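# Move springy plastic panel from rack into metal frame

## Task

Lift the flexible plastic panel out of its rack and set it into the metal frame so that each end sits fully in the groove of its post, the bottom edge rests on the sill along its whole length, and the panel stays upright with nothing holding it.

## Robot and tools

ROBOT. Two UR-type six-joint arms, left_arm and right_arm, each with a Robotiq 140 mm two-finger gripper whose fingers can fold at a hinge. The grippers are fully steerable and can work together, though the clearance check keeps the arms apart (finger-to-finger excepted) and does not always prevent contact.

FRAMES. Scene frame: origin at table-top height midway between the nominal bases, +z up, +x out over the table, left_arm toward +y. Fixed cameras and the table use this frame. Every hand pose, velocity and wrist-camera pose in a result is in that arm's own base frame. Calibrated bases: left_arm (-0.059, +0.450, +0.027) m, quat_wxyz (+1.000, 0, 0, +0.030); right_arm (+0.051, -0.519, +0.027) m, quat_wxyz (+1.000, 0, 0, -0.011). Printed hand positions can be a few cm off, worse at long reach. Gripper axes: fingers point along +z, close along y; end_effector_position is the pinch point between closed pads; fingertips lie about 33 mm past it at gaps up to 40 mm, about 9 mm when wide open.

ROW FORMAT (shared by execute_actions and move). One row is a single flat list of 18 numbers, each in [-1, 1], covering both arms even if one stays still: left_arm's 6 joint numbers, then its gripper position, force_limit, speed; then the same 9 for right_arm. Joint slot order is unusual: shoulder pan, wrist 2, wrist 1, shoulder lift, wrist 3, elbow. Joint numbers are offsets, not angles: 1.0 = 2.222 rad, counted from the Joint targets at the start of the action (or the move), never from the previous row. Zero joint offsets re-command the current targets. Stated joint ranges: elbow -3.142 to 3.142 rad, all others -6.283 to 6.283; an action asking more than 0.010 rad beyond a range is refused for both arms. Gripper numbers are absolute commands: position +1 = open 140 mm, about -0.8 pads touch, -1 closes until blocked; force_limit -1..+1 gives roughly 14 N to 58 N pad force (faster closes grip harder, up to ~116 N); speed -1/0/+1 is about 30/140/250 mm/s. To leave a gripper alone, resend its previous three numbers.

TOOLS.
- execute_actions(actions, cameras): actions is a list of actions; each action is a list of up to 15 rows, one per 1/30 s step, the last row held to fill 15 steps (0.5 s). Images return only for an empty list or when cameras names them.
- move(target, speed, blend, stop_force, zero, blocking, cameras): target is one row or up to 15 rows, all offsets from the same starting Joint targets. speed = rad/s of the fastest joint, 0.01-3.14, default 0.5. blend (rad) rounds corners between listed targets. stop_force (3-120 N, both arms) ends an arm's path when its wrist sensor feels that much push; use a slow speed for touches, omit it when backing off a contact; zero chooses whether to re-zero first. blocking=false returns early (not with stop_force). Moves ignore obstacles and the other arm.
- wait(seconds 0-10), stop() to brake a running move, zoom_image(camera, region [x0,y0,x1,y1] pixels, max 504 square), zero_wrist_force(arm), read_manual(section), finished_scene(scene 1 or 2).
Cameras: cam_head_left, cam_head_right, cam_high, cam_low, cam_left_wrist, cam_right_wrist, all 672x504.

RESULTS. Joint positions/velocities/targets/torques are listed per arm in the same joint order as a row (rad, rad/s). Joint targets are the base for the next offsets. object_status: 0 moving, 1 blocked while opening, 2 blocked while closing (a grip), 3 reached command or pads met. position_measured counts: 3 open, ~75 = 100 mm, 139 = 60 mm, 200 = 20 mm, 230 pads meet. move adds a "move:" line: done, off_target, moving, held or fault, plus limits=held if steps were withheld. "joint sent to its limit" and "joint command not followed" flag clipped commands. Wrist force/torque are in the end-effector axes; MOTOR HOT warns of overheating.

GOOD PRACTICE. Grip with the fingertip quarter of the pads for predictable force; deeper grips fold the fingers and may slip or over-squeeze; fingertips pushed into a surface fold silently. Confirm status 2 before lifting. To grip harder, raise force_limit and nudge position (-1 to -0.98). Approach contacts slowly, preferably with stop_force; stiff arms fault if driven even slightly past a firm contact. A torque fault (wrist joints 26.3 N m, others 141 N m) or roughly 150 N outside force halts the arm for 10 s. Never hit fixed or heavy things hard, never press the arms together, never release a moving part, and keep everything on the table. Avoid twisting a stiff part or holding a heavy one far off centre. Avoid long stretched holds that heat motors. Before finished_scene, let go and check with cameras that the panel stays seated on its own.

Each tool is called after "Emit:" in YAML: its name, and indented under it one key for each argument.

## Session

Emit:
execute_actions:
  actions: []

Scene clock: 0.00 s.
left_arm: end_effector_position=(+0.3227, -0.0367, +0.1395) position_measured=3 object_status=3 end_effector_quat_wxyz=(-0.049, +0.909, -0.394, +0.124) | right_arm: end_effector_position=(+1.0232, +0.3931, +0.3299) position_measured=3 object_status=3 end_effector_quat_wxyz=(-0.281, +0.783, -0.059, +0.552)
Joint names: [shoulder pan, wrist 2, wrist 1, shoulder lift, wrist 3, elbow]
Joint positions: left_arm=[-0.721 -1.403 -1.938 -2.296 3.256 2.454] | right_arm=[0.187 -1.368 -3.062 -0.507 3.638 0.668]
Joint velocities: within noise
Joint torques (N m): no reading
Wrist force (N): no reading
Wrist torque (N m): no reading
Wrist force, peak (N): no reading
Joint targets: left_arm=[-0.721 -1.403 -1.938 -2.296 3.256 2.454] | right_arm=[0.187 -1.368 -3.062 -0.507 3.638 0.668]
Tool commands: left_gripper/position=+1.0 left_gripper/force_limit=+1.0 left_gripper/speed=+1.0 right_gripper/position=+1.0 right_gripper/force_limit=+1.0 right_gripper/speed=+1.0

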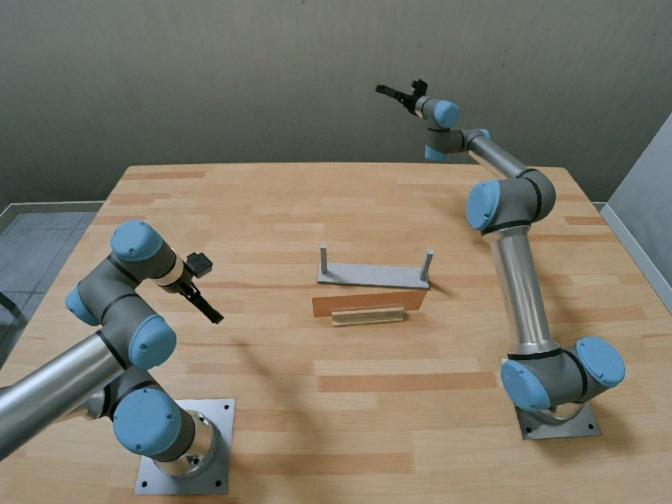

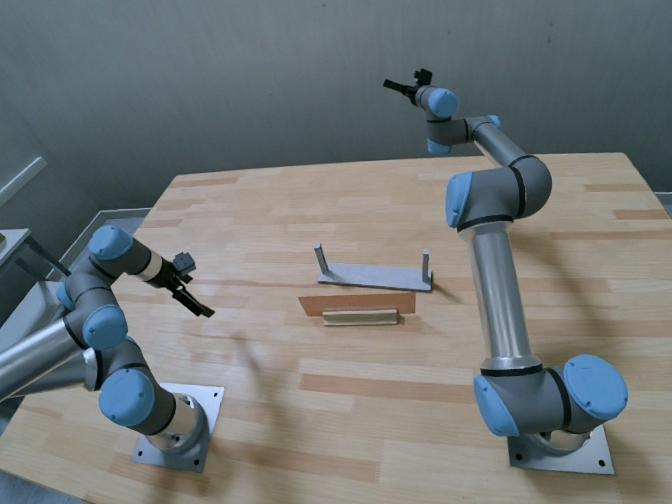

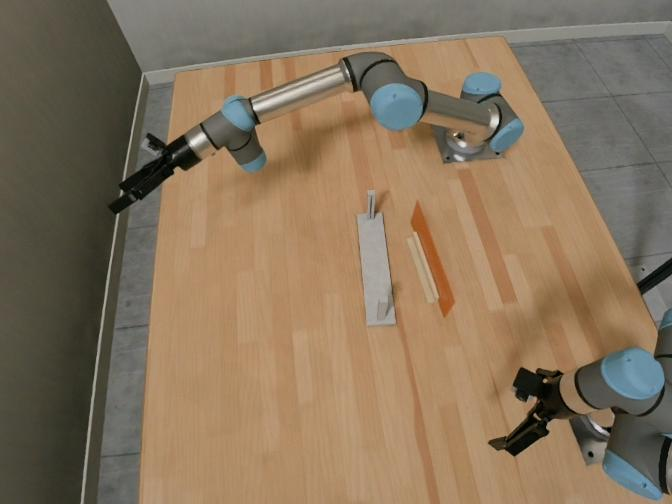

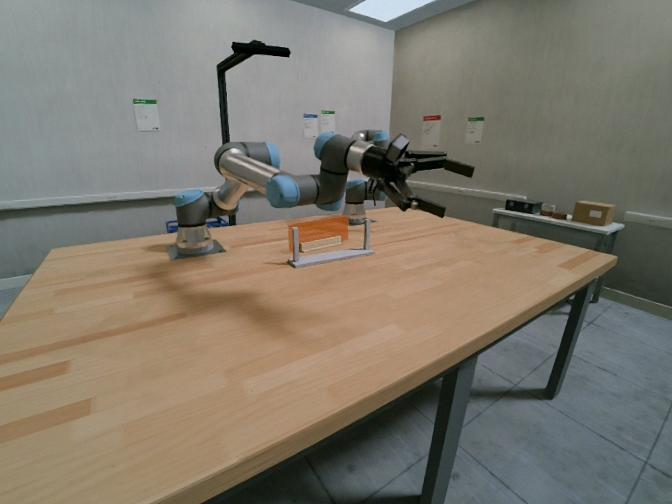

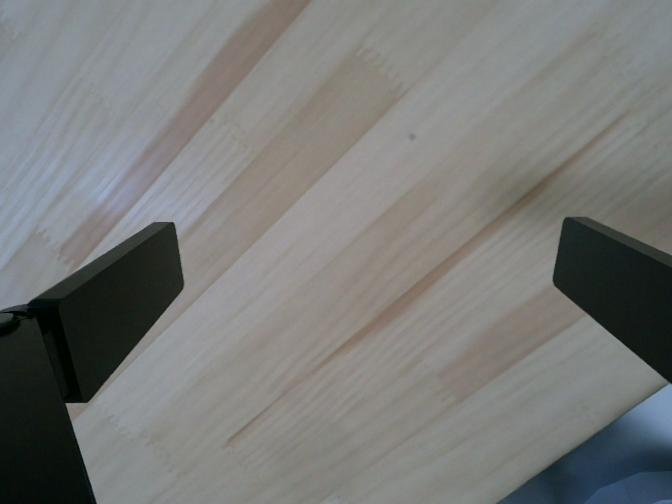

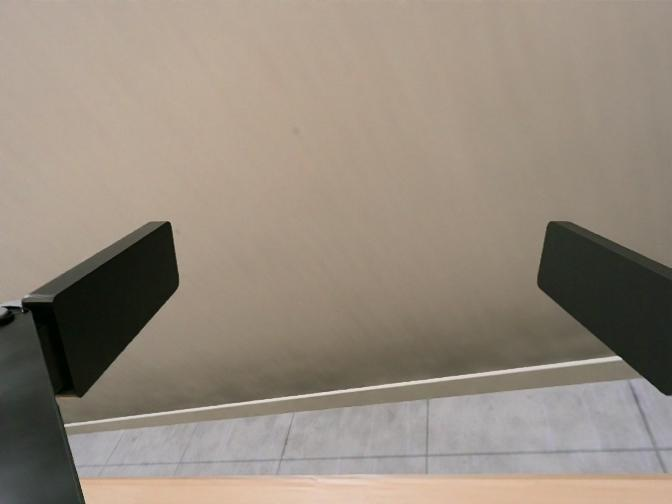

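Emit:
zoom_image:
  camera: "cam_head_left"
  region: [300, 235, 440, 335]

Emit:
zoom_image:
  camera: "cam_high"
  region: [330, 180, 470, 340]

Scaled by 3.600 from the camera's 672x504 image, which has a finer 960x720 frame.

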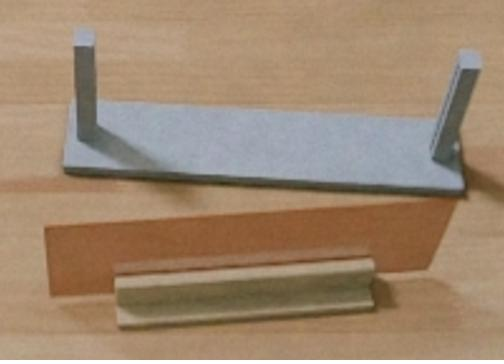

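Scaled by 3.150 from the camera's 672x504 image, which has a finer 960x720 frame.

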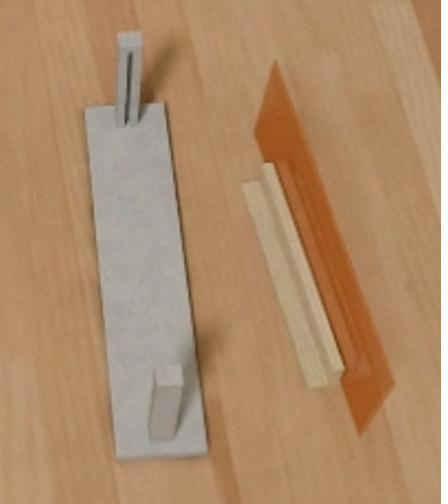

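Emit:
move:
  target: [-0.16708,-0.07552,0.10382,0.32173,-0.99,-0.3314,-1,0.6,-0.3,0.20272,-0.09127,0.61411,-0.53952,0.7218,0.52406,-1,0.6,-0.3]
  speed: 1.0

Emit:
move:
  target: [0,0,0,0,-0.2717,0,-1,0.6,-0.3,0,0,0,0,0,0,-1,0.6,-0.3]
  speed: 0.8
  cameras: ["cam_left_wrist","cam_right_wrist"]

Scene clock: 43.13 s.
left_arm: end_effector_position=(+0.3414, -0.3679, +0.2230) position_measured=233 object_status=3 end_effector_quat_wxyz=(+0.000, +0.879, +0.476, +0.000) | right_arm: end_effector_position=(+0.2675, +0.3640, +0.2229) position_measured=233 object_status=3 end_effector_quat_wxyz=(+0.000, +0.744, -0.668, +0.000)
Joint names: [shoulder pan, wrist 2, wrist 1, shoulder lift, wrist 3, elbow]
Joint positions: left_arm=[-1.092 -1.571 -1.708 -1.581 1.056 1.718] | right_arm=[0.637 -1.571 -1.697 -1.705 5.241 1.832]
Joint torques (N m): left_arm=[-7.48 -1.53 -1.33 -14.75 -1.33 -37.15] | right_arm=[13.01 -2.26 -1.19 -24.66 2.03 -10.58]
Wrist force (N): left_arm=[-0.9 0.8 -0.7] | right_arm=[3.4 -1.0 1.9]
Wrist torque (N m): left_arm=[0.22 0.12 0.04] | right_arm=[0.04 -0.74 -0.40]
Wrist force, peak (N): left_arm=[-1.8 1.3 -0.6] | right_arm=[4.0 1.1 2.5]
Joint targets: left_arm=[-1.092 -1.571 -1.708 -1.581 1.056 1.718] | right_arm=[0.637 -1.571 -1.697 -1.706 5.242 1.832]
move: done

Scene clock: 44.70 s.
left_arm: end_effector_position=(+0.3414, -0.3680, +0.2230) position_measured=233 object_status=3 end_effector_quat_wxyz=(+0.000, +0.698, +0.716, +0.000) | right_arm: end_effector_position=(+0.2674, +0.3639, +0.2229) position_measured=233 object_status=3 end_effector_quat_wxyz=(+0.000, +0.744, -0.668, +0.000)
Joint names: [shoulder pan, wrist 2, wrist 1, shoulder lift, wrist 3, elbow]
Joint positions: left_arm=[-1.092 -1.571 -1.708 -1.581 0.453 1.718] | right_arm=[0.637 -1.571 -1.697 -1.706 5.242 1.832]
Joint torques (N m): left_arm=[-6.52 -1.63 -1.36 -15.05 -1.2 -37.82] | right_arm=[12.22 -2.11 -1.54 -25.05 2.01 -12.63]
Wrist force (N): left_arm=[-0.9 1.0 -0.3] | right_arm=[3.4 -0.8 1.9]
Wrist torque (N m): left_arm=[0.28 0.14 0.04] | right_arm=[0.08 -0.72 -0.39]
Wrist force, peak (N): left_arm=[-0.8 1.0 -0.8] | right_arm=[3.7 -0.7 1.9]
Joint targets: left_arm=[-1.092 -1.571 -1.708 -1.581 0.452 1.718] | right_arm=[0.637 -1.571 -1.697 -1.706 5.242 1.832]
move: done
Images, in order (width x height): cam_left_wrist 672x504, cam_right_wrist 672x504.

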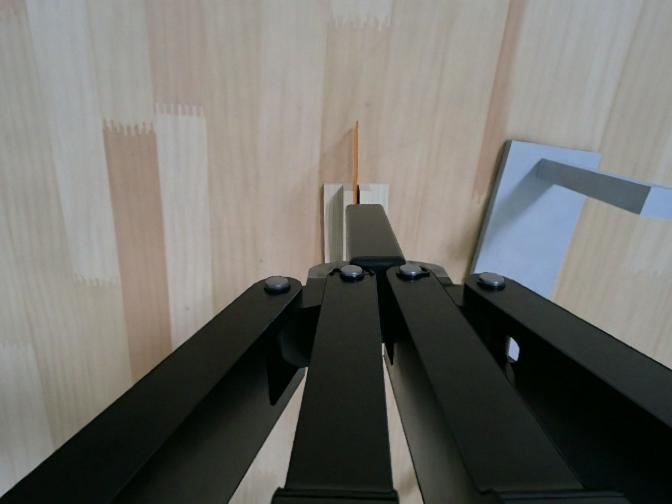

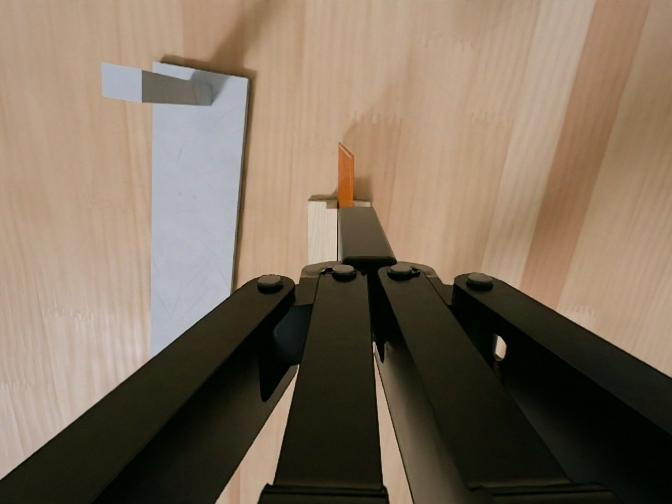

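Emit:
zoom_image:
  camera: "cam_left_wrist"
  region: [310, 105, 410, 215]

Emit:
zoom_image:
  camera: "cam_right_wrist"
  region: [295, 125, 395, 235]

Emit:
zoom_image:
  camera: "cam_left_wrist"
  region: [472, 120, 672, 310]

Emit:
zoom_image:
  camera: "cam_right_wrist"
  region: [80, 40, 280, 230]

Scaled by 4.582 from the camera's 672x504 image, which has a finer 960x720 frame.

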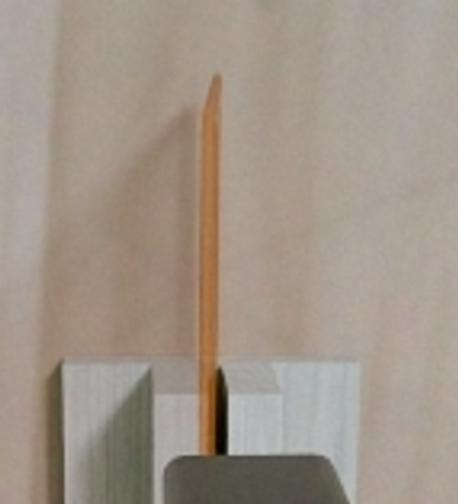

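Scaled by 4.582 from the camera's 672x504 image, which has a finer 960x720 frame.

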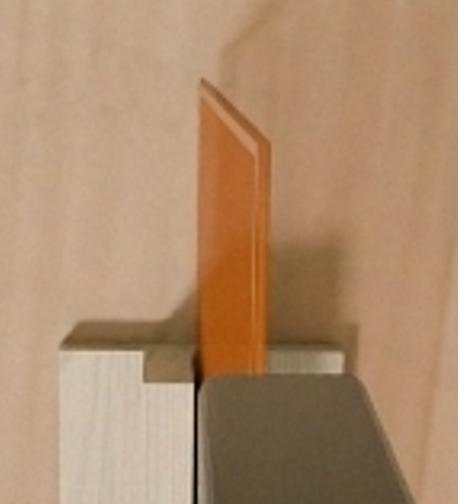

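Scaled by 2.520 from the camera's 672x504 image, which has a finer 960x720 frame.

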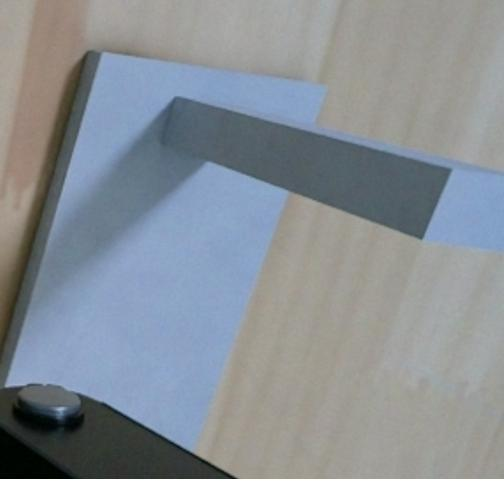

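Scaled by 2.520 from the camera's 672x504 image, which has a finer 960x720 frame.

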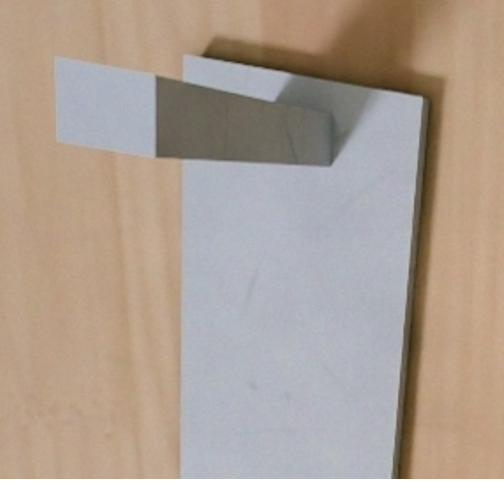

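Emit:
move:
  target: [0.007615,0,-0.085756,0.02018,0.005041,0.065666,-0.25,0.6,-0.5,0.006112,0,-0.089496,0.028852,0.004622,0.060648,-0.25,0.6,-0.5]
  speed: 0.3
  cameras: ["cam_left_wrist","cam_right_wrist"]

Emit:
zoom_image:
  camera: "cam_left_wrist"
  region: [280, 90, 430, 240]

Emit:
zoom_image:
  camera: "cam_right_wrist"
  region: [280, 90, 430, 240]

Scene clock: 136.87 s.
left_arm: end_effector_position=(+0.3484, -0.3638, +0.1502) position_measured=160 object_status=3 end_effector_quat_wxyz=(+0.000, +0.696, +0.718, +0.000) end_effector_velocity=(+0.000, +0.001, -0.002) end_effector_angular_velocity=(+0.001, +0.001, +0.001) | right_arm: end_effector_position=(+0.2701, +0.3734, +0.1499) position_measured=160 object_status=3 end_effector_quat_wxyz=(+0.000, +0.745, -0.667, +0.000)
Joint names: [shoulder pan, wrist 2, wrist 1, shoulder lift, wrist 3, elbow]
Joint positions: left_arm=[-1.075 -1.571 -1.898 -1.537 0.464 1.863] | right_arm=[0.651 -1.571 -1.896 -1.642 5.252 1.967]
Joint velocities: left_arm=[0.001 0 -0.004 0 0 0.005] | right_arm=[within noise]
Joint torques (N m): left_arm=[10.35 -1.58 -3.98 -17.02 1.23 -12] | right_arm=[12.9 -1.4 -5.14 -14.12 2 -12.5]
Wrist force (N): left_arm=[-0.5 1.0 -0.1] | right_arm=[3.7 -0.7 2.0]
Wrist torque (N m): left_arm=[0.27 0.07 -0.03] | right_arm=[0.10 -0.80 -0.41]
Wrist force, peak (N): left_arm=[-0.5 0.8 -1.6] | right_arm=[3.5 -0.4 2.8]
Joint targets: left_arm=[-1.075 -1.571 -1.898 -1.536 0.464 1.864] | right_arm=[0.651 -1.571 -1.896 -1.642 5.252 1.967]
move: done
Images, in order (width x height): cam_left_wrist 672x504, cam_right_wrist 672x504.

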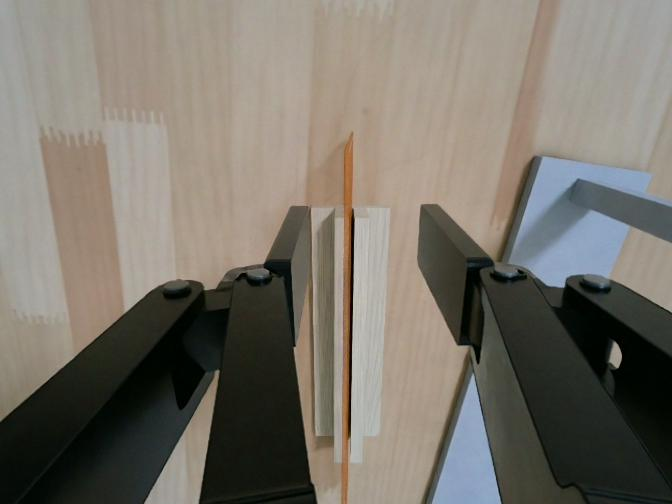

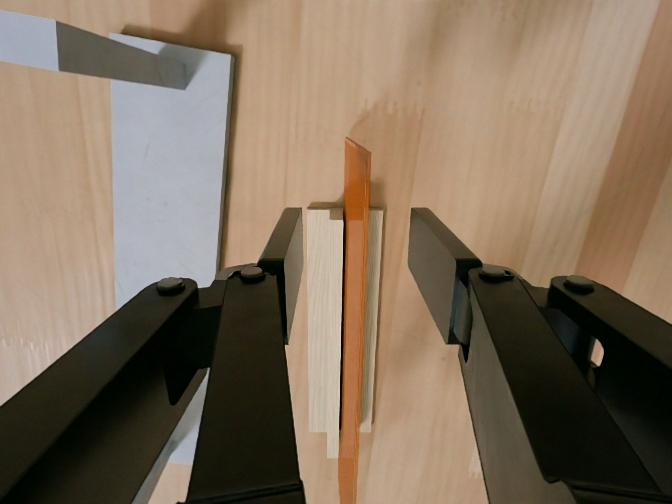

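Scaled by 3.360 from the camera's 672x504 image, which has a finer 960x720 frame.

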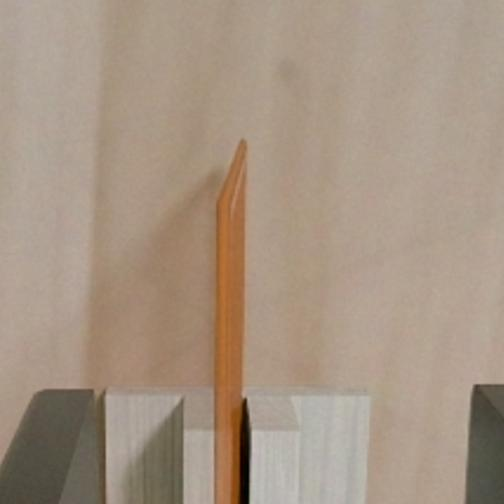

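Scaled by 3.360 from the camera's 672x504 image, which has a finer 960x720 frame.

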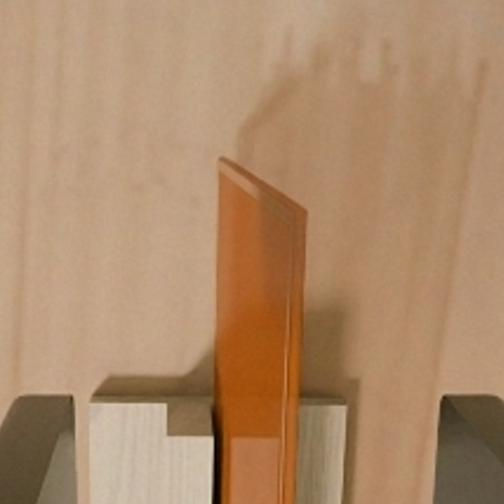

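Emit:
move:
  target:
    - [0,0,-0.032583,0.010707,0,0.021881,-0.25,0.6,-0.5,0,0,-0.033902,0.011121,0,0.022777,-0.25,0.6,-0.5]
    - [0,0,-0.032583,0.010707,0,0.021881,-1,0.6,-1,0,0,-0.033902,0.011121,0,0.022777,-1,0.6,-1]
  speed: 0.1
  cameras: ["cam_left_wrist","cam_right_wrist"]

Scene clock: 145.03 s.
left_arm: end_effector_position=(+0.3484, -0.3638, +0.1231) position_measured=232 object_status=0 end_effector_quat_wxyz=(+0.000, +0.696, +0.718, +0.000) | right_arm: end_effector_position=(+0.2701, +0.3734, +0.1228) position_measured=232 object_status=0 end_effector_quat_wxyz=(+0.000, +0.745, -0.667, +0.000)
Joint names: [shoulder pan, wrist 2, wrist 1, shoulder lift, wrist 3, elbow]
Joint positions: left_arm=[-1.075 -1.571 -1.971 -1.513 0.464 1.912] | right_arm=[0.651 -1.571 -1.971 -1.617 5.252 2.018]
Joint torques (N m): left_arm=[10.04 -1.23 -3.82 -17.04 1.18 -10.36] | right_arm=[11.97 1.61 -4.56 -14.62 1.91 -10.39]
Wrist force (N): left_arm=[-0.2 0.6 -0.6] | right_arm=[3.8 -1.0 1.4]
Wrist torque (N m): left_arm=[0.25 0.04 -0.01] | right_arm=[0.11 -0.80 -0.37]
Wrist force, peak (N): left_arm=[-0.5 1.4 -0.2] | right_arm=[3.9 -0.5 1.8]
Joint targets: left_arm=[-1.075 -1.571 -1.971 -1.513 0.464 1.912] | right_arm=[0.651 -1.571 -1.971 -1.617 5.252 2.018]
move: done
Images, in order (width x height): cam_left_wrist 672x504, cam_right_wrist 672x504.

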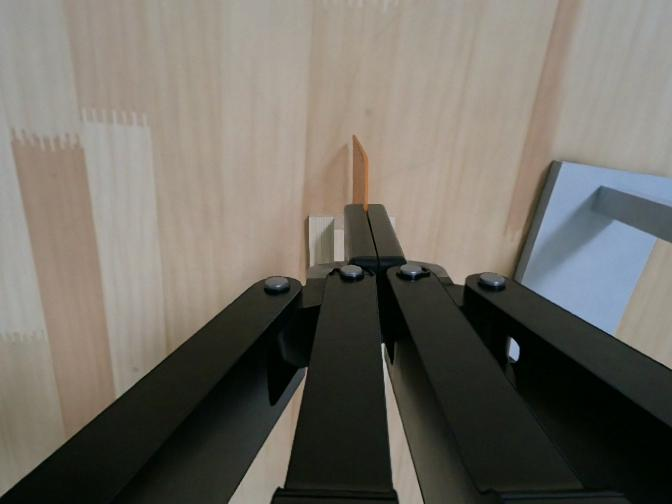

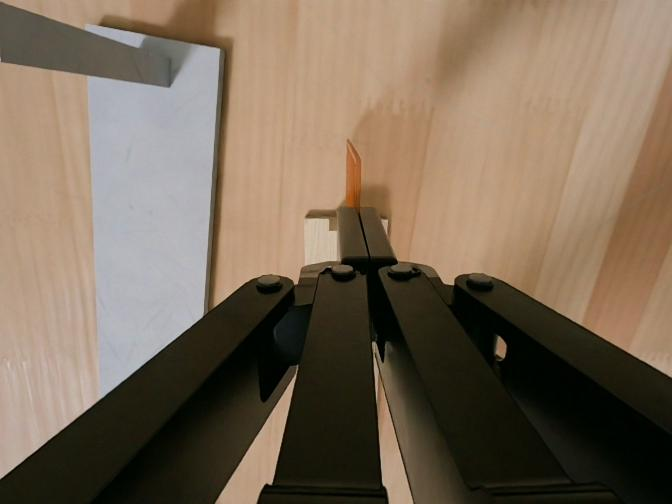

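Emit:
move:
  target:
    - [0,0,0.032583,-0.010706,0,-0.021877,-1,0.6,-1,0,0,0.033904,-0.011124,0,-0.02278,-1,0.6,-1]
    - [0,0,0.059966,-0.018102,0,-0.041864,-1,0.6,-1,0,0,0.062164,-0.0187,0,-0.043463,-1,0.6,-1]
  speed: 0.1
  blend: [0.02,0]
  cameras: ["cam_left_wrist","cam_right_wrist"]

Scene clock: 181.43 s.
left_arm: end_effector_position=(+0.3484, -0.3638, +0.1729) position_measured=232 object_status=3 end_effector_quat_wxyz=(+0.000, +0.696, +0.718, +0.000) | right_arm: end_effector_position=(+0.2701, +0.3734, +0.1727) position_measured=232 object_status=3 end_effector_quat_wxyz=(+0.000, +0.745, -0.667, +0.000)
Joint names: [shoulder pan, wrist 2, wrist 1, shoulder lift, wrist 3, elbow]
Joint positions: left_arm=[-1.075 -1.571 -1.838 -1.553 0.464 1.82] | right_arm=[0.651 -1.571 -1.834 -1.658 5.252 1.922]
Joint torques (N m): left_arm=[9.41 -1.15 -1.49 -42.78 1.2 -38.21] | right_arm=[12.03 0.64 -1.56 -26.99 1.5 -38.71]
Wrist force (N): left_arm=[-0.9 0.9 0.5] | right_arm=[3.0 -0.9 2.5]
Wrist torque (N m): left_arm=[0.30 0.06 0.00] | right_arm=[0.12 -0.72 -0.37]
Wrist force, peak (N): left_arm=[-2.0 0.6 0.3] | right_arm=[4.6 -0.9 1.9]
Joint targets: left_arm=[-1.075 -1.571 -1.837 -1.553 0.464 1.819] | right_arm=[0.651 -1.571 -1.833 -1.658 5.252 1.921]
move: done
Images, in order (width x height): cam_left_wrist 672x504, cam_right_wrist 672x504.

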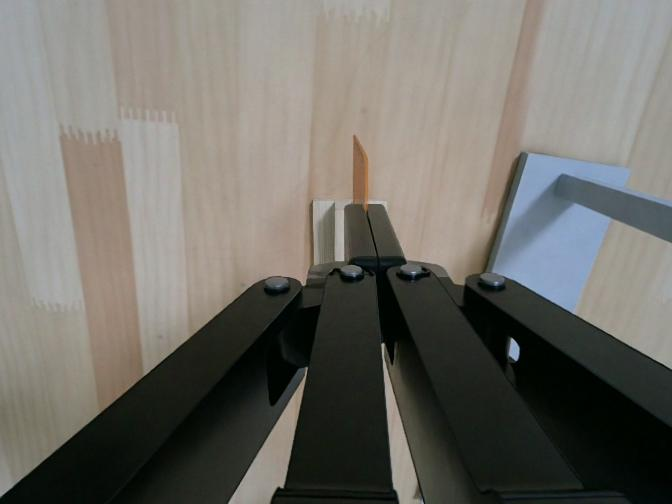

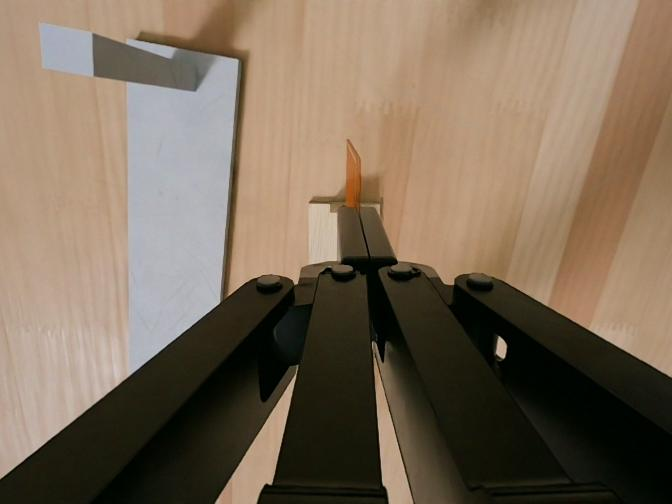

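Emit:
move:
  target:
    - [0.0024616,0,0.0000848,0.0034481,0.0405015,-0.0035329,-1,0.6,-1,-0.0016576,0,-0.0000851,0.0008765,-0.0355906,-0.0007914,-1,0.6,-1]
    - [0.0061084,0,0.0002956,0.0092677,0.0790269,-0.0095633,-1,0.6,-1,-0.0045347,0,-0.0002428,0.0025504,-0.0665055,-0.0023076,-1,0.6,-1]
    - [0.0142089,0,0.0011872,0.0237684,0.162735,-0.0249557,-1,0.6,-1,-0.0106902,0,-0.0006555,0.0073401,-0.1318418,-0.0066847,-1,0.6,-1]
    - [0.0300688,0,0.0045893,0.0531286,0.2629783,-0.0577179,-1,0.6,-1,-0.0238116,0,-0.0013254,0.0171972,-0.1951433,-0.0158718,-1,0.6,-1]
    - [0.0456884,0,0.0104947,0.0842198,0.3418292,-0.0947145,-1,0.6,-1,-0.0378948,0,-0.0017852,0.0281215,-0.2355091,-0.0263363,-1,0.6,-1]
    - [0.0616093,0,0.0185829,0.114858,0.376652,-0.133441,-1,0.6,-1,-0.0539947,0,-0.0019447,0.0380078,-0.232212,-0.0360631,-1,0.6,-1]
  speed: 0.18
  blend: [0.02,0.02,0.02,0.02,0.02,0]
  stop_force: 40
  cameras: ["cam_left_wrist","cam_right_wrist","cam_low","cam_high"]

Emit:
zoom_image:
  camera: "cam_left_wrist"
  region: [330, 90, 530, 240]

Emit:
zoom_image:
  camera: "cam_right_wrist"
  region: [190, 60, 390, 210]

Scene clock: 212.47 s.
left_arm: end_effector_position=(+0.4604, -0.4023, +0.1731) position_measured=232 object_status=3 end_effector_quat_wxyz=(+0.000, +0.900, +0.436, +0.000) | right_arm: end_effector_position=(+0.3433, +0.3563, +0.1728) position_measured=232 object_status=3 end_effector_quat_wxyz=(+0.000, +0.862, -0.507, +0.000)
Joint names: [shoulder pan, wrist 2, wrist 1, shoulder lift, wrist 3, elbow]
Joint positions: left_arm=[-0.938 -1.571 -1.796 -1.298 1.3 1.523] | right_arm=[0.531 -1.571 -1.838 -1.574 4.736 1.841]
Joint torques (N m): left_arm=[9.91 -0.79 -1.52 -28.68 1.42 -37.88] | right_arm=[-10.36 0.76 -4.85 -17.9 1.72 -38.85]
Wrist force (N): left_arm=[-1.6 0.3 0.1] | right_arm=[2.8 -1.6 2.6]
Wrist torque (N m): left_arm=[0.12 0.20 -0.31] | right_arm=[0.03 -0.57 -0.06]
Wrist force, peak (N): left_arm=[3.1 -0.5 0.1] | right_arm=[6.3 0.1 2.7]
Joint targets: left_arm=[-0.938 -1.571 -1.796 -1.298 1.300 1.523] | right_arm=[0.531 -1.571 -1.838 -1.574 4.736 1.841]
move: done
Images, in order (width x height): cam_high 672x504, cam_low 672x504, cam_left_wrist 672x504, cam_right_wrist 672x504.

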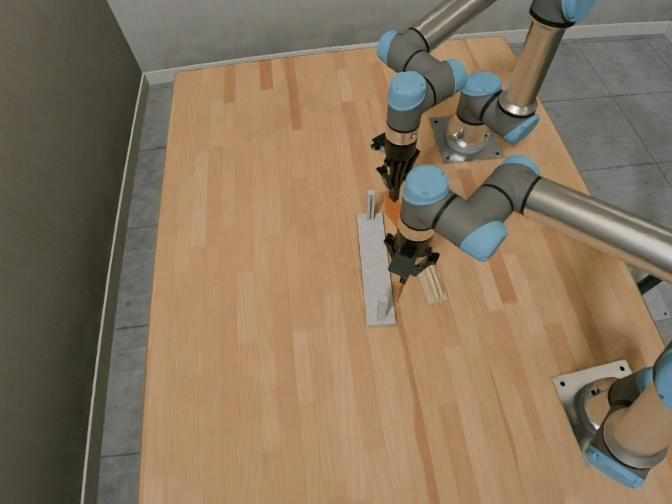

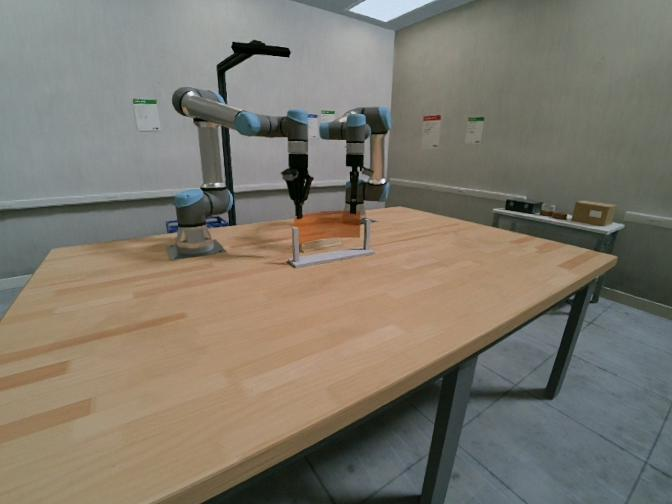

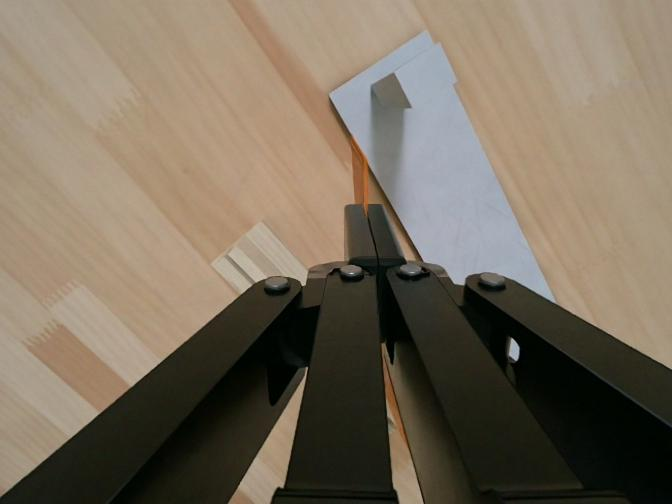

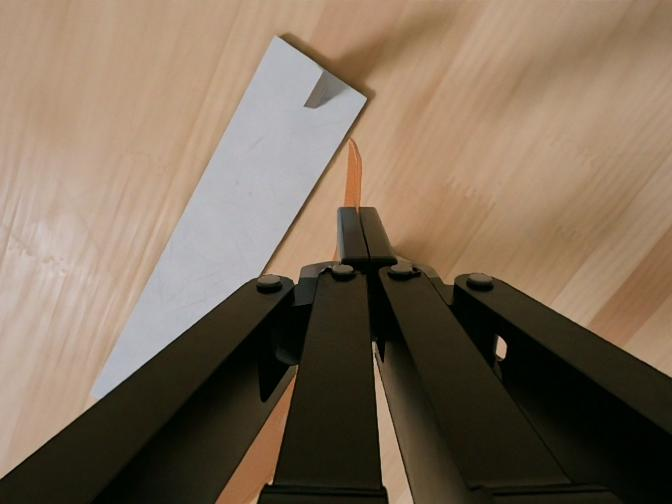

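Scaled by 2.520 from the camera's 672x504 image, which has a finer 960x720 frame.

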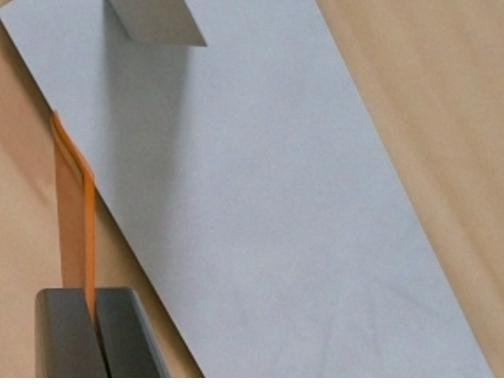

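Scaled by 2.520 from the camera's 672x504 image, which has a finer 960x720 frame.

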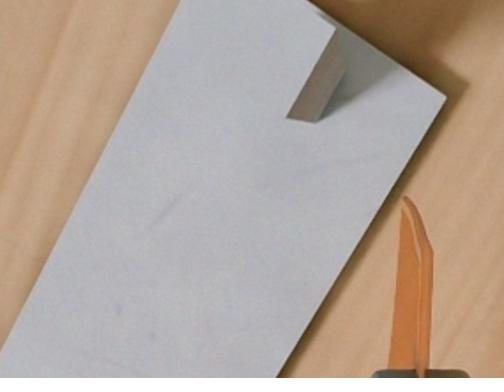

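Emit:
zoom_image:
  camera: "cam_left_wrist"
  region: [340, 25, 470, 155]

Emit:
zoom_image:
  camera: "cam_right_wrist"
  region: [250, 25, 380, 155]

Scaled by 3.877 from the camera's 672x504 image, which has a finer 960x720 frame.

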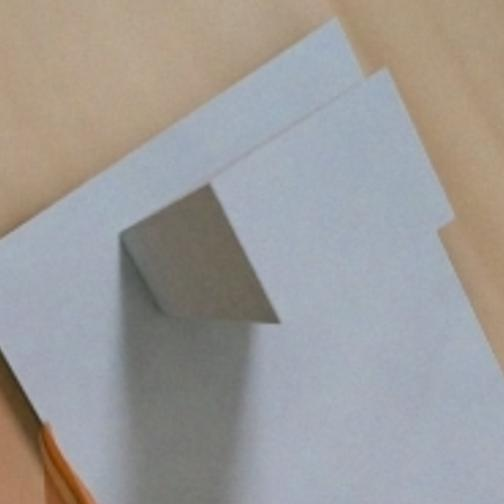

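Scaled by 3.877 from the camera's 672x504 image, which has a finer 960x720 frame.

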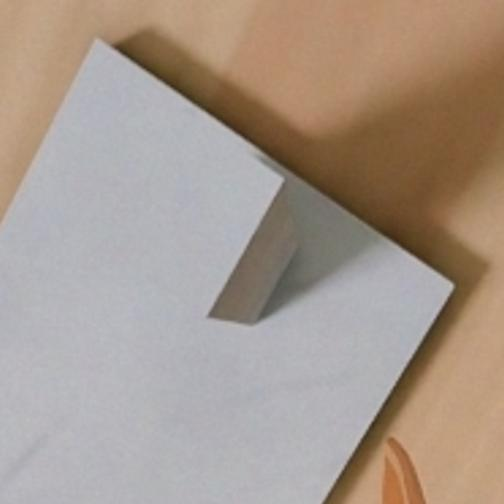

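Emit:
move:
  target:
    - [0.0203123,0,0.0118021,0.034706,0.0230126,-0.0465082,-1,0.6,-1,-0.0198406,0,0.0010303,0.0303021,-0.0171403,-0.0313324,-1,0.6,-1]
    - [0.0203123,0,-0.0364558,0.0466145,0.0230126,-0.0101587,-1,0.6,-1,-0.0198406,0,-0.0516568,0.0457794,-0.0171403,0.0058773,-1,0.6,-1]
  speed: 0.09
  blend: [0.004,0]
  stop_force: 12
  cameras: ["cam_left_wrist","cam_right_wrist","cam_low"]

Emit:
zoom_image:
  camera: "cam_left_wrist"
  region: [300, 90, 430, 220]

Emit:
zoom_image:
  camera: "cam_right_wrist"
  region: [290, 90, 420, 220]

Scene clock: 266.67 s.
left_arm: end_effector_position=(+0.4990, -0.4071, +0.1284) position_measured=232 object_status=3 end_effector_quat_wxyz=(+0.000, +0.901, +0.434, +0.000) | right_arm: end_effector_position=(+0.3842, +0.3543, +0.1281) position_measured=232 object_status=3 end_effector_quat_wxyz=(+0.000, +0.860, -0.510, +0.000)
Joint names: [shoulder pan, wrist 2, wrist 1, shoulder lift, wrist 3, elbow]
Joint positions: left_arm=[-0.893 -1.571 -1.877 -1.194 1.352 1.5] | right_arm=[0.487 -1.571 -1.952 -1.472 4.698 1.854]
Joint torques (N m): left_arm=[9.81 -0.66 -3.77 -33.7 1.47 -10.56] | right_arm=[-9.98 0.82 -4.82 -21.78 -2.31 -11.05]
Wrist force (N): left_arm=[-1.8 1.1 0.2] | right_arm=[2.8 -1.4 2.4]
Wrist torque (N m): left_arm=[0.23 0.17 -0.34] | right_arm=[0.07 -0.68 0.08]
Wrist force, peak (N): left_arm=[-1.9 1.1 0.2] | right_arm=[4.0 -0.6 2.6]
Joint targets: left_arm=[-0.893 -1.571 -1.877 -1.194 1.352 1.500] | right_arm=[0.487 -1.571 -1.952 -1.472 4.698 1.854]
move: done
Images, in order (width x height): cam_low 672x504, cam_left_wrist 672x504, cam_right_wrist 672x504.

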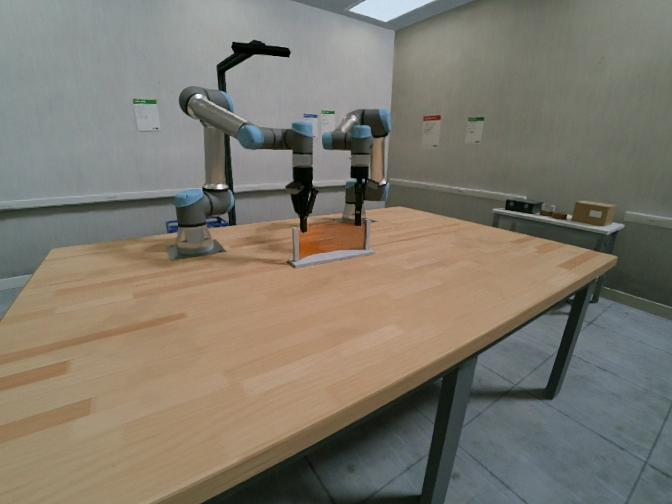

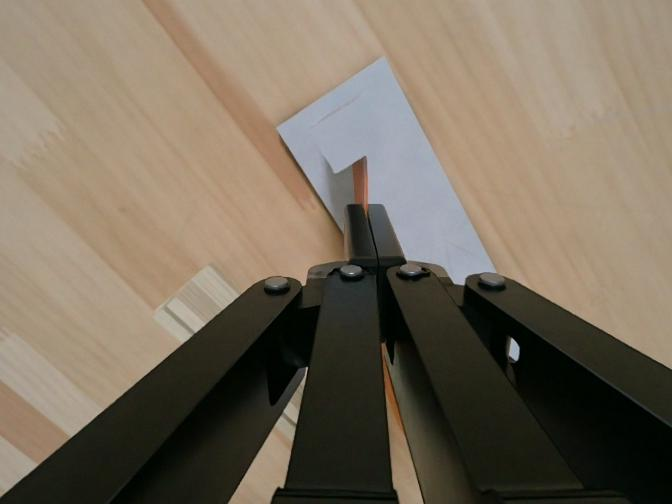

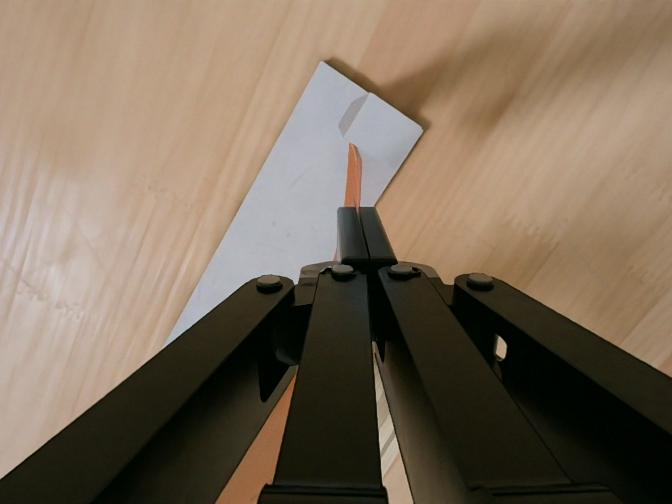

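Scaled by 3.877 from the camera's 672x504 image, which has a finer 960x720 frame.

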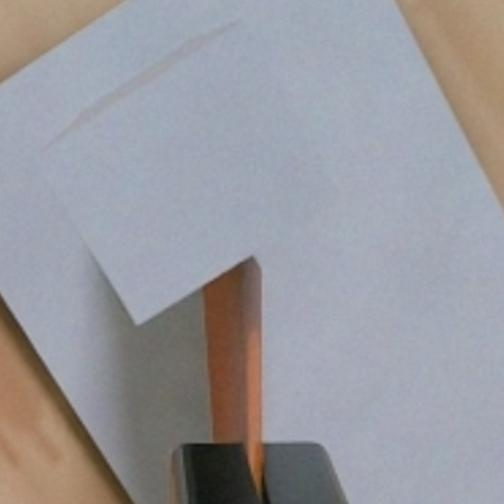

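Scaled by 3.877 from the camera's 672x504 image, which has a finer 960x720 frame.

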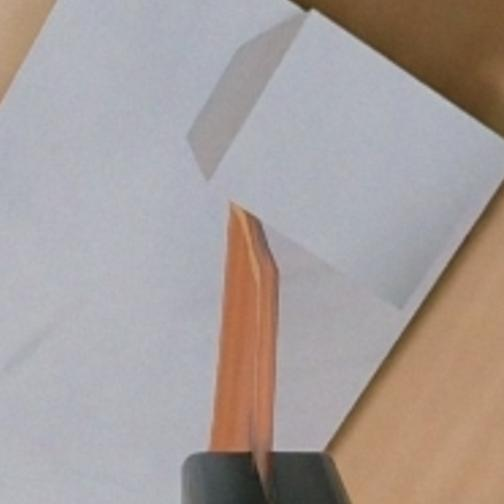

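Emit:
move:
  target:
    - [0.00073297,0,0.00007119,0.00017012,-0.02176929,-0.00024131,-1,0.6,-1,-0.0018889,0,-0.0000873,-0.00076803,0.02061335,0.00085533,-1,0.6,-1]
    - [0.00216946,0,0.00034766,0.00082932,-0.04283505,-0.00117697,-1,0.6,-1,-0.00355066,0,-0.00005224,-0.00045796,0.04145384,0.0005102,-1,0.6,-1]
  speed: 0.07
  blend: [0.01,0]
  stop_force: 8
  cameras: ["cam_left_wrist","cam_right_wrist"]

Emit:
zoom_image:
  camera: "cam_left_wrist"
  region: [310, 100, 420, 210]

Emit:
zoom_image:
  camera: "cam_right_wrist"
  region: [300, 100, 410, 210]

Scene clock: 333.77 s.
left_arm: end_effector_position=(+0.5015, -0.4053, +0.1284) position_measured=232 object_status=3 end_effector_quat_wxyz=(+0.000, +0.878, +0.478, +0.000) | right_arm: end_effector_position=(+0.3866, +0.3511, +0.1281) position_measured=232 object_status=3 end_effector_quat_wxyz=(+0.000, +0.834, -0.552, +0.000)
Joint names: [shoulder pan, wrist 2, wrist 1, shoulder lift, wrist 3, elbow]
Joint positions: left_arm=[-0.888 -1.571 -1.876 -1.192 1.256 1.498] | right_arm=[0.479 -1.571 -1.952 -1.473 4.79 1.855]
Joint torques (N m): left_arm=[11.71 -0.3 -1.2 -33.1 -1.1 -35.56] | right_arm=[-11.13 -0.46 -1.74 -21.69 1.76 -37.56]
Wrist force (N): left_arm=[-3.5 1.3 -0.1] | right_arm=[1.6 -2.5 2.3]
Wrist torque (N m): left_arm=[0.11 0.22 -0.20] | right_arm=[0.09 -0.82 -0.08]
Wrist force, peak (N): left_arm=[-3.6 1.3 -0.1] | right_arm=[2.9 -1.5 2.5]
Joint targets: left_arm=[-0.888 -1.571 -1.876 -1.192 1.256 1.498] | right_arm=[0.479 -1.571 -1.952 -1.473 4.790 1.855]
move: done
Images, in order (width x height): cam_left_wrist 672x504, cam_right_wrist 672x504.

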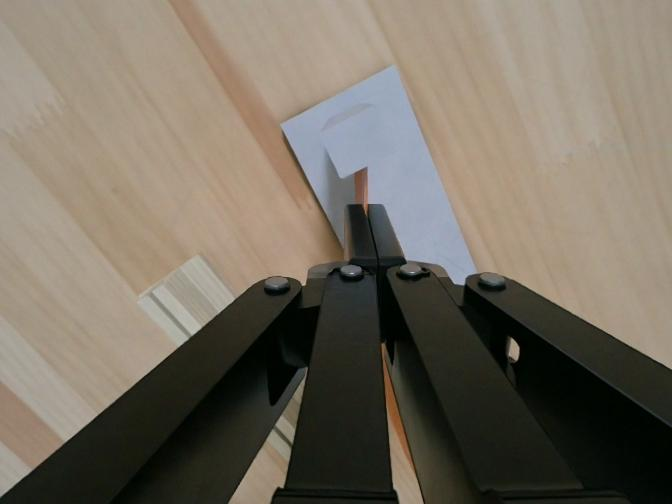

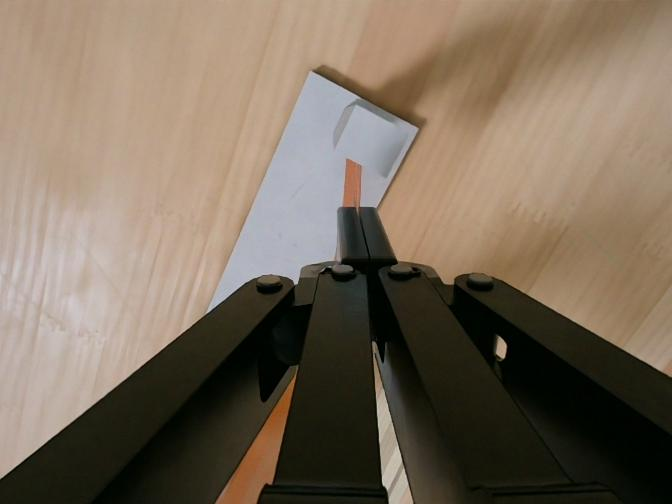

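Scaled by 4.582 from the camera's 672x504 image, which has a finer 960x720 frame.

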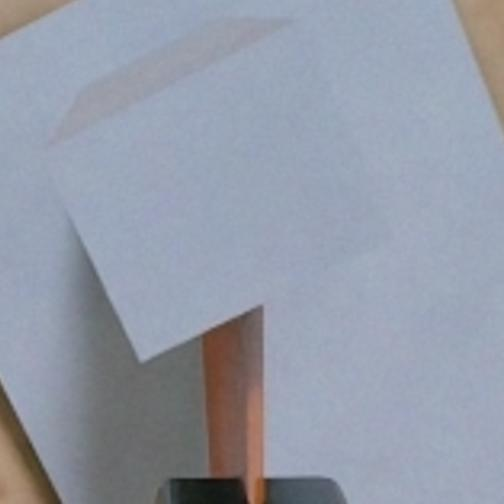

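Scaled by 4.582 from the camera's 672x504 image, which has a finer 960x720 frame.

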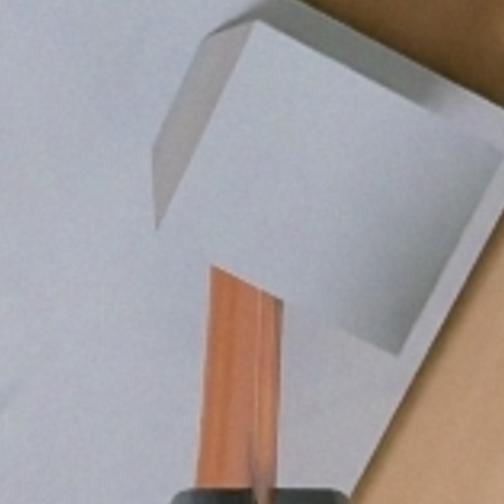

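Emit:
move:
  target:
    - [0.00149629,0,0.0004073,0.000967,-0.02100596,-0.0013743,-1,0.6,-1,-0.00168048,0,0.00006983,0.00061121,0.02082177,-0.00068103,-1,0.6,-1]
    - [0.00287931,0,0.00081487,0.00192974,-0.04212518,-0.00274463,-1,0.6,-1,-0.00322082,0,0.00014491,0.00125913,0.04178368,-0.00140403,-1,0.6,-1]
  speed: 0.07
  blend: [0.01,0]
  stop_force: 8
  cameras: ["cam_left_wrist","cam_right_wrist"]

Emit:
zoom_image:
  camera: "cam_left_wrist"
  region: [310, 100, 420, 210]

Emit:
zoom_image:
  camera: "cam_right_wrist"
  region: [300, 100, 410, 210]

Scene clock: 346.67 s.
left_arm: end_effector_position=(+0.5053, -0.4036, +0.1284) position_measured=232 object_status=3 end_effector_quat_wxyz=(+0.000, +0.853, +0.521, +0.000) | right_arm: end_effector_position=(+0.3902, +0.3488, +0.1281) position_measured=232 object_status=3 end_effector_quat_wxyz=(+0.000, +0.805, -0.593, +0.000)
Joint names: [shoulder pan, wrist 2, wrist 1, shoulder lift, wrist 3, elbow]
Joint positions: left_arm=[-0.882 -1.571 -1.874 -1.188 1.163 1.492] | right_arm=[0.472 -1.571 -1.952 -1.47 4.883 1.852]
Joint torques (N m): left_arm=[12.86 -0.2 -0.63 -32.76 -1.15 -35.62] | right_arm=[-11.92 -1.89 -0.75 -21.55 1.78 -36.32]
Wrist force (N): left_arm=[-6.3 2.1 0.0] | right_arm=[-0.9 -2.7 2.4]
Wrist torque (N m): left_arm=[0.13 0.23 -0.17] | right_arm=[0.15 -0.81 -0.14]
Wrist force, peak (N): left_arm=[-6.3 2.1 0.0] | right_arm=[1.5 -2.6 2.6]
Joint targets: left_arm=[-0.882 -1.571 -1.874 -1.188 1.163 1.492] | right_arm=[0.472 -1.571 -1.952 -1.470 4.883 1.852]
move: done
Images, in order (width x height): cam_left_wrist 672x504, cam_right_wrist 672x504.

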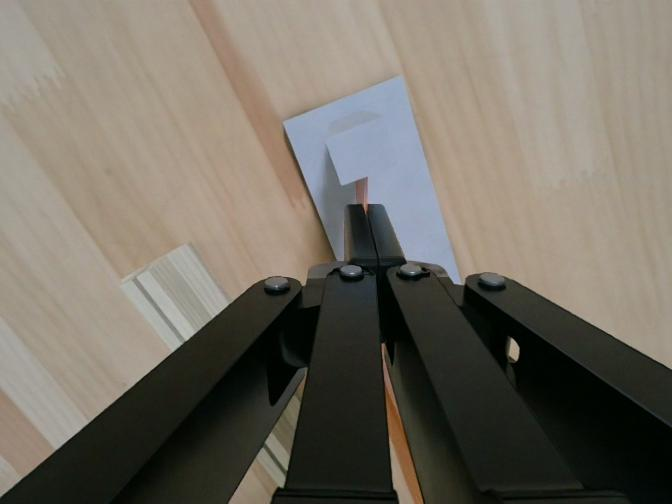

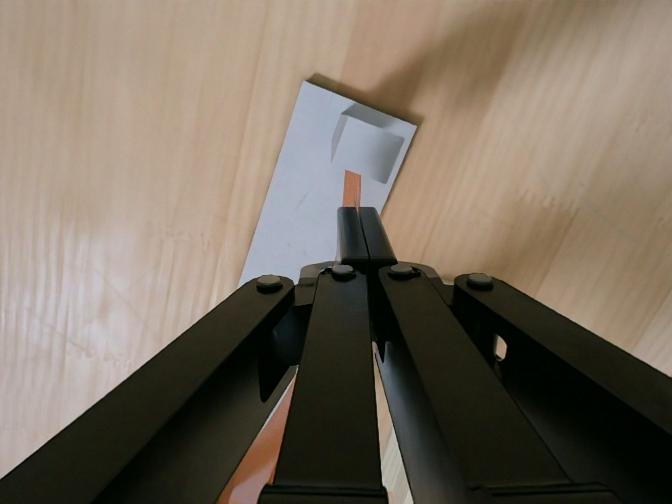

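Scaled by 4.582 from the camera's 672x504 image, which has a finer 960x720 frame.

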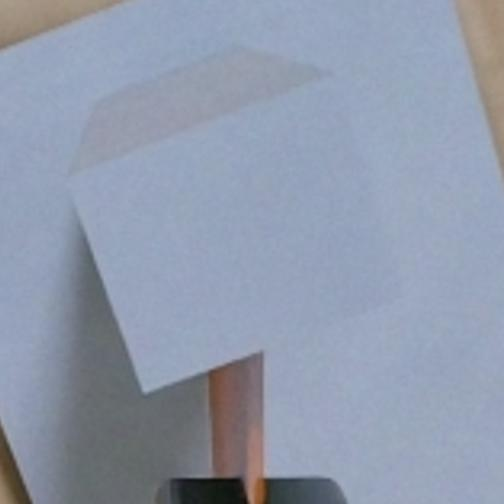

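Scaled by 4.582 from the camera's 672x504 image, which has a finer 960x720 frame.

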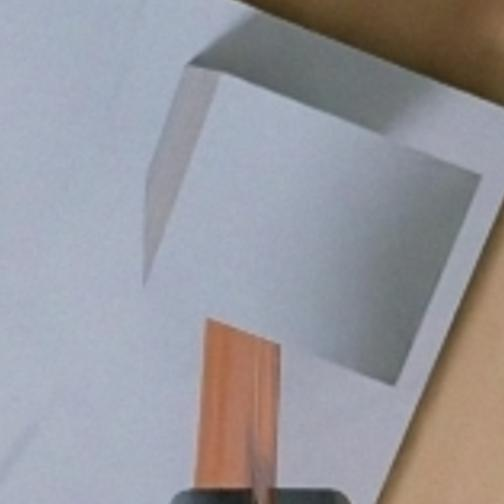

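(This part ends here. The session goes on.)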